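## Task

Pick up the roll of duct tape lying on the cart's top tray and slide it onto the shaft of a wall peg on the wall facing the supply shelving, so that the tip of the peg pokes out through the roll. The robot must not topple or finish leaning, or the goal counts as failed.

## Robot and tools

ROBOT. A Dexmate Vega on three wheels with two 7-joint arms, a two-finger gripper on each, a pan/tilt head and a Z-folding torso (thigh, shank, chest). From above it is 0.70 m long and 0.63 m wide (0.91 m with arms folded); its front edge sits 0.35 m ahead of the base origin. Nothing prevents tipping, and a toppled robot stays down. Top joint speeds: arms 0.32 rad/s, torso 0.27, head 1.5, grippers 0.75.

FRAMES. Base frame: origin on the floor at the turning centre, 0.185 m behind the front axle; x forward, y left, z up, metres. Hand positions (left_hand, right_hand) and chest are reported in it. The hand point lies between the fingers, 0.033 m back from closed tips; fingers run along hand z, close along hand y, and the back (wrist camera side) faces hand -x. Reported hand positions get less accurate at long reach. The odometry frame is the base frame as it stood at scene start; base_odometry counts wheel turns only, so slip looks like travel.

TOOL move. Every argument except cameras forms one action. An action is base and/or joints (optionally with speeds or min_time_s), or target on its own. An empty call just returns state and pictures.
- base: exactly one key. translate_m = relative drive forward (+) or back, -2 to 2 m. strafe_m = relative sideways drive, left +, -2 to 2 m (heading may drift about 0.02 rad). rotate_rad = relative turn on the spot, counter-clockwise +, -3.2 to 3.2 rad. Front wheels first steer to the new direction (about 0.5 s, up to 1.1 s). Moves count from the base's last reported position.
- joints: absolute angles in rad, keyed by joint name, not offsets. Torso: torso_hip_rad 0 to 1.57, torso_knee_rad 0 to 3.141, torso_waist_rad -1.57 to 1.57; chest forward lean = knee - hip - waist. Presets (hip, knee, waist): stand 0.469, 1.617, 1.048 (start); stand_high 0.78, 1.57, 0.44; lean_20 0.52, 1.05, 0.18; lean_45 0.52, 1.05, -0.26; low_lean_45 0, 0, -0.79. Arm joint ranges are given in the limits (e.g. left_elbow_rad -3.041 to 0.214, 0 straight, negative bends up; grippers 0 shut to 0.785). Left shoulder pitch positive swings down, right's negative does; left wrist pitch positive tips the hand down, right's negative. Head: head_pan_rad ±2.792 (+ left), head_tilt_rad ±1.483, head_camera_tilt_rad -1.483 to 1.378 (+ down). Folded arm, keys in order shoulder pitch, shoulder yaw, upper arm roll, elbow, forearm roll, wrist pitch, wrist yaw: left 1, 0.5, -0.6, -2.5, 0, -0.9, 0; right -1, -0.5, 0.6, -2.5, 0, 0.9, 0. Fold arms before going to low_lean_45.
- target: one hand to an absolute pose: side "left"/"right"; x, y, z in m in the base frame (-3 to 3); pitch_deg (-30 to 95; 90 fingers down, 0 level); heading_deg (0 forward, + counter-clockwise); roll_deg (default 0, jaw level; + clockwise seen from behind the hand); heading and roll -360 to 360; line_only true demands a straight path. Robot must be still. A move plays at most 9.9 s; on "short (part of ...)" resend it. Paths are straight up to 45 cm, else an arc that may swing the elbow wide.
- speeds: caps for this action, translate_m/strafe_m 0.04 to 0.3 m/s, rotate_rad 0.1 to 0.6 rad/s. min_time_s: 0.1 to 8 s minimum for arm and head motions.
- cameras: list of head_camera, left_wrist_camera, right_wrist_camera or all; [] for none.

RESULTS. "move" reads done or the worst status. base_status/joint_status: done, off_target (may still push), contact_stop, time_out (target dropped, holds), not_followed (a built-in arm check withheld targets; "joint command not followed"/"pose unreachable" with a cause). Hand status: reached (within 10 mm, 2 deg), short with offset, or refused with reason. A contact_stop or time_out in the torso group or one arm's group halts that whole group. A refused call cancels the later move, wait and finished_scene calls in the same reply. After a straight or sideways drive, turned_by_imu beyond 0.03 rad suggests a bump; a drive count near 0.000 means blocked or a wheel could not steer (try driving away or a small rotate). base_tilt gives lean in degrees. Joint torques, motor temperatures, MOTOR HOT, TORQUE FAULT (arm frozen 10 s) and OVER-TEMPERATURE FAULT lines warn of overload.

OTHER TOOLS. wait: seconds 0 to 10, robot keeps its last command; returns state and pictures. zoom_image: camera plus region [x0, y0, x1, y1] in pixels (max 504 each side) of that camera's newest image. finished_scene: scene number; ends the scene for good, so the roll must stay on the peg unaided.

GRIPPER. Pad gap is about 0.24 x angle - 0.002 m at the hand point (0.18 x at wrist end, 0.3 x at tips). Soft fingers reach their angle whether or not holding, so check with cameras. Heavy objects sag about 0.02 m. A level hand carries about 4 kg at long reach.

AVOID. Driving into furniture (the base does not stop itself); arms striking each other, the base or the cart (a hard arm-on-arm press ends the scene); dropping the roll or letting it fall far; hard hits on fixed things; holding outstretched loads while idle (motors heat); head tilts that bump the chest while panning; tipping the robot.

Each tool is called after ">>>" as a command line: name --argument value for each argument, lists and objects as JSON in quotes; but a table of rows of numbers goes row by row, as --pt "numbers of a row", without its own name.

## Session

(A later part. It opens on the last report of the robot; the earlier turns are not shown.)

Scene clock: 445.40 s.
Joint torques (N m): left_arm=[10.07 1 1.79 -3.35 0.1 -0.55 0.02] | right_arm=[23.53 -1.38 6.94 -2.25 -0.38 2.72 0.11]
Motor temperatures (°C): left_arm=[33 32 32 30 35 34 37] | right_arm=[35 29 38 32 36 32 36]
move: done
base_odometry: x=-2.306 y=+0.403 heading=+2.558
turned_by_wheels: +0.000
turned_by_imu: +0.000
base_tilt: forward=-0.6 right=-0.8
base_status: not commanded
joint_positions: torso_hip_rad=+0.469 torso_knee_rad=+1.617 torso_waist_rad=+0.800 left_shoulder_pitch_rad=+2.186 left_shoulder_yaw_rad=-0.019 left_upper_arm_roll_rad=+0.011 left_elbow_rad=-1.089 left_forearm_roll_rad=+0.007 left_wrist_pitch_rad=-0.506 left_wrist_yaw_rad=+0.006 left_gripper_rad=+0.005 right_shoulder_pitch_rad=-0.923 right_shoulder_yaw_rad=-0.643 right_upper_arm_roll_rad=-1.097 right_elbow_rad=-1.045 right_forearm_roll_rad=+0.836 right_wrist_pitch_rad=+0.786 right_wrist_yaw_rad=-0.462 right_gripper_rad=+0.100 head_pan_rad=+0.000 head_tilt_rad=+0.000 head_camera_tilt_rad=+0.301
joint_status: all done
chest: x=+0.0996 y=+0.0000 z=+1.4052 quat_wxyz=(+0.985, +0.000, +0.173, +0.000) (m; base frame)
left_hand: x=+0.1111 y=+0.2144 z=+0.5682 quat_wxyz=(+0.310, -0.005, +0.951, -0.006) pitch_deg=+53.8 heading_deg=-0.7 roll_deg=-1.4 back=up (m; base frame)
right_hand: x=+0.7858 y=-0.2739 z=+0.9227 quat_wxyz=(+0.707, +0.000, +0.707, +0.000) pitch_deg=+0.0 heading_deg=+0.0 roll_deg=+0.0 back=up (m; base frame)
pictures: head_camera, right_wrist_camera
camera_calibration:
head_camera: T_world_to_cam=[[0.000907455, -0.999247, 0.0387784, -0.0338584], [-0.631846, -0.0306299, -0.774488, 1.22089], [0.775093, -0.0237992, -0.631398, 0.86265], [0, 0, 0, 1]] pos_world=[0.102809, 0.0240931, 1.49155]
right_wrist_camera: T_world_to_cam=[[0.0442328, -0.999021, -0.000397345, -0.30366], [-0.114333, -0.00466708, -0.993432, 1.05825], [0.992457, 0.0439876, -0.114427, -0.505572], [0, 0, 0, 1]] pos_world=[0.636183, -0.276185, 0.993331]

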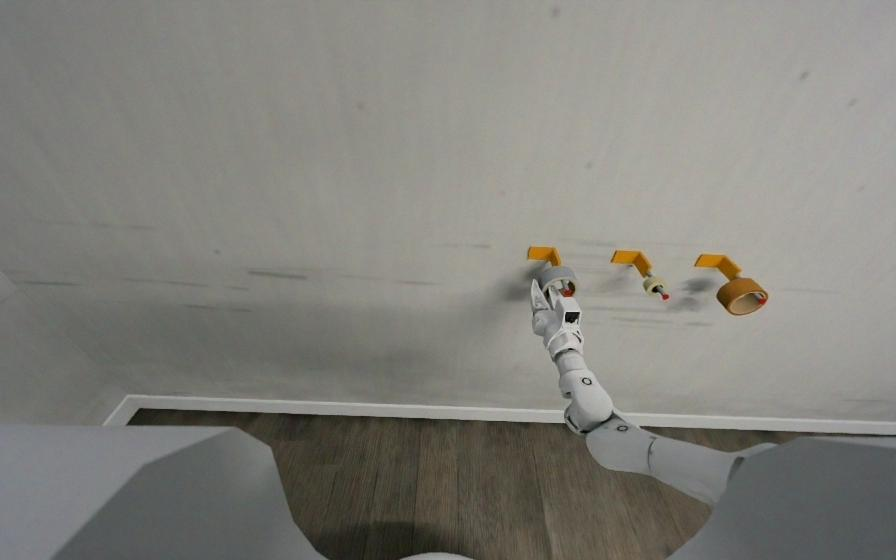

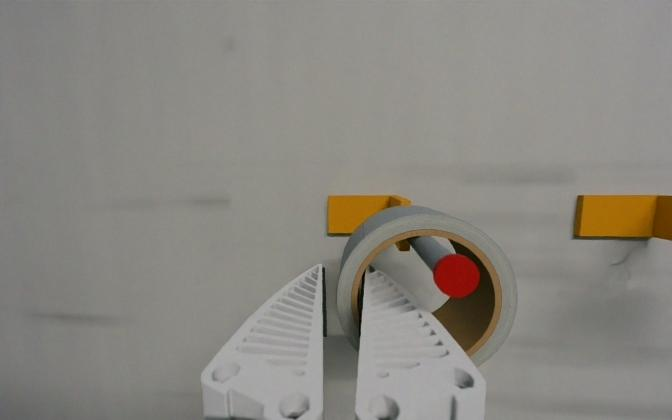

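>>> move --target '{"side":"right","x":0.74,"y":-0.274,"z":0.9225,"pitch_deg":0,"heading_deg":0,"roll_deg":0,"line_only":true}' --cameras '["right_wrist_camera"]'

>>> move --target '{"side":"right","x":0.65,"y":-0.274,"z":0.9225,"pitch_deg":0,"heading_deg":0,"roll_deg":0,"line_only":true}' --cameras '["right_wrist_camera","head_camera"]'

>>> zoom_image --camera "head_camera" --region '[500, 220, 660, 350]'

Scene clock: 453.37 s.
Joint torques (N m): left_arm=[12.12 0.29 2.04 0.15 -0.01 -1.76 0.17] | right_arm=[2.97 -6.78 1.45 -5.38 -1.13 3.02 -0.17]
Motor temperatures (°C): left_arm=[33 32 32 30 35 34 37] | right_arm=[35 29 38 32 36 32 36]
move: done
base_odometry: x=-2.306 y=+0.403 heading=+2.558
turned_by_wheels: +0.000
turned_by_imu: +0.000
base_tilt: forward=-0.5 right=-0.6
base_status: not commanded
joint_positions: torso_hip_rad=+0.469 torso_knee_rad=+1.617 torso_waist_rad=+0.800 left_shoulder_pitch_rad=+2.186 left_shoulder_yaw_rad=-0.019 left_upper_arm_roll_rad=+0.011 left_elbow_rad=-1.089 left_forearm_roll_rad=+0.007 left_wrist_pitch_rad=-0.506 left_wrist_yaw_rad=+0.006 left_gripper_rad=+0.005 right_shoulder_pitch_rad=-1.012 right_shoulder_yaw_rad=-0.745 right_upper_arm_roll_rad=-1.111 right_elbow_rad=-1.214 right_forearm_roll_rad=+0.768 right_wrist_pitch_rad=+0.805 right_wrist_yaw_rad=-0.582 right_gripper_rad=+0.100 head_pan_rad=+0.000 head_tilt_rad=+0.000 head_camera_tilt_rad=+0.301
joint_status: not commanded
chest: x=+0.0996 y=+0.0000 z=+1.4052 quat_wxyz=(+0.985, +0.000, +0.173, +0.000) (m; base frame)
left_hand: x=+0.1111 y=+0.2144 z=+0.5682 quat_wxyz=(+0.310, -0.005, +0.951, -0.006) pitch_deg=+53.8 heading_deg=-0.7 roll_deg=-1.4 back=up (m; base frame)
right_hand: x=+0.7415 y=-0.2742 z=+0.9227 quat_wxyz=(+0.707, +0.000, +0.707, +0.000) pitch_deg=+0.0 heading_deg=+0.0 roll_deg=+0.0 back=up (m; base frame)
right_hand_status: reached (straight line, planned for 0.9 s): 1 mm and 0.0 deg off.
pictures: right_wrist_camera
camera_calibration:
right_wrist_camera: T_world_to_cam=[[0.043832, -0.999039, -0.000314439, -0.301743], [-0.113422, -0.0046636, -0.993536, 1.05264], [0.99258, 0.0435843, -0.113518, -0.462599], [0, 0, 0, 1]] pos_world=[0.591785, -0.276382, 0.993225]

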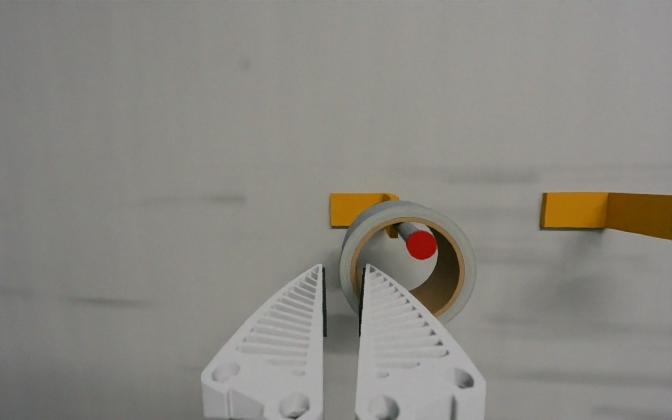

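Scene clock: 455.67 s.
Joint torques (N m): left_arm=[13.6 -1.74 -1.3 -2.07 0.29 -1.25 0.27] | right_arm=[0.94 -6.21 0.87 -3.42 -1.37 2.77 -0.27]
Motor temperatures (°C): left_arm=[33 32 32 30 35 34 37] | right_arm=[34 29 38 32 36 32 36]
move: done
base_odometry: x=-2.306 y=+0.403 heading=+2.558
turned_by_wheels: +0.000
turned_by_imu: +0.000
base_tilt: forward=-0.5 right=-0.9
base_status: not commanded
joint_positions: torso_hip_rad=+0.469 torso_knee_rad=+1.617 torso_waist_rad=+0.800 left_shoulder_pitch_rad=+2.186 left_shoulder_yaw_rad=-0.019 left_upper_arm_roll_rad=+0.011 left_elbow_rad=-1.089 left_forearm_roll_rad=+0.007 left_wrist_pitch_rad=-0.506 left_wrist_yaw_rad=+0.006 left_gripper_rad=+0.005 right_shoulder_pitch_rad=-1.182 right_shoulder_yaw_rad=-0.887 right_upper_arm_roll_rad=-1.127 right_elbow_rad=-1.434 right_forearm_roll_rad=+0.606 right_wrist_pitch_rad=+0.866 right_wrist_yaw_rad=-0.789 right_gripper_rad=+0.100 head_pan_rad=+0.000 head_tilt_rad=+0.000 head_camera_tilt_rad=+0.301
joint_status: not commanded
chest: x=+0.0996 y=+0.0000 z=+1.4052 quat_wxyz=(+0.985, +0.000, +0.173, +0.000) (m; base frame)
left_hand: x=+0.1111 y=+0.2144 z=+0.5682 quat_wxyz=(+0.310, -0.005, +0.951, -0.006) pitch_deg=+53.8 heading_deg=-0.7 roll_deg=-1.4 back=up (m; base frame)
right_hand: x=+0.6521 y=-0.2742 z=+0.9226 quat_wxyz=(+0.707, +0.000, +0.707, +0.000) pitch_deg=+0.0 heading_deg=+0.0 roll_deg=+0.0 back=up (m; base frame)
right_hand_status: reached (straight line, planned for 1.1 s): 2 mm and 0.0 deg off.
pictures: head_camera, right_wrist_camera
camera_calibration:
head_camera: T_world_to_cam=[[0.000907455, -0.999247, 0.0387784, -0.0338584], [-0.631846, -0.0306299, -0.774488, 1.22089], [0.775093, -0.0237992, -0.631398, 0.86265], [0, 0, 0, 1]] pos_world=[0.102809, 0.0240931, 1.49155]
right_wrist_camera: T_world_to_cam=[[0.0437567, -0.999042, -0.000100023, -0.297901], [-0.113414, -0.0048679, -0.993536, 1.04234], [0.992584, 0.0434852, -0.113518, -0.373907], [0, 0, 0, 1]] pos_world=[0.502385, -0.276282, 0.993125]

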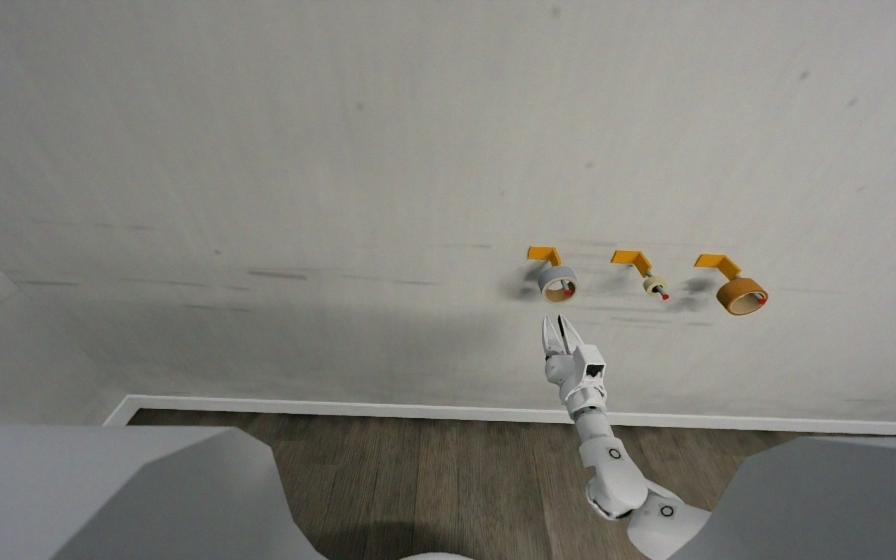

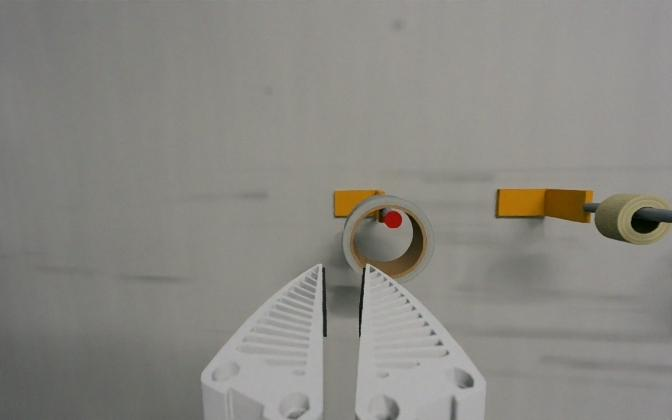

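Scaled by 3.150 from the camera's 896x560 image, which has a finer 960x600 frame.

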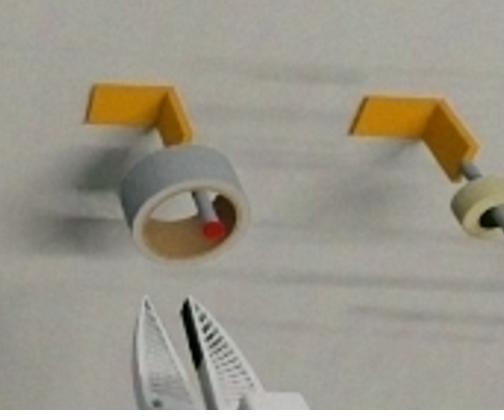

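>>> finished_scene --scene 2

The scene is finished: the task was done.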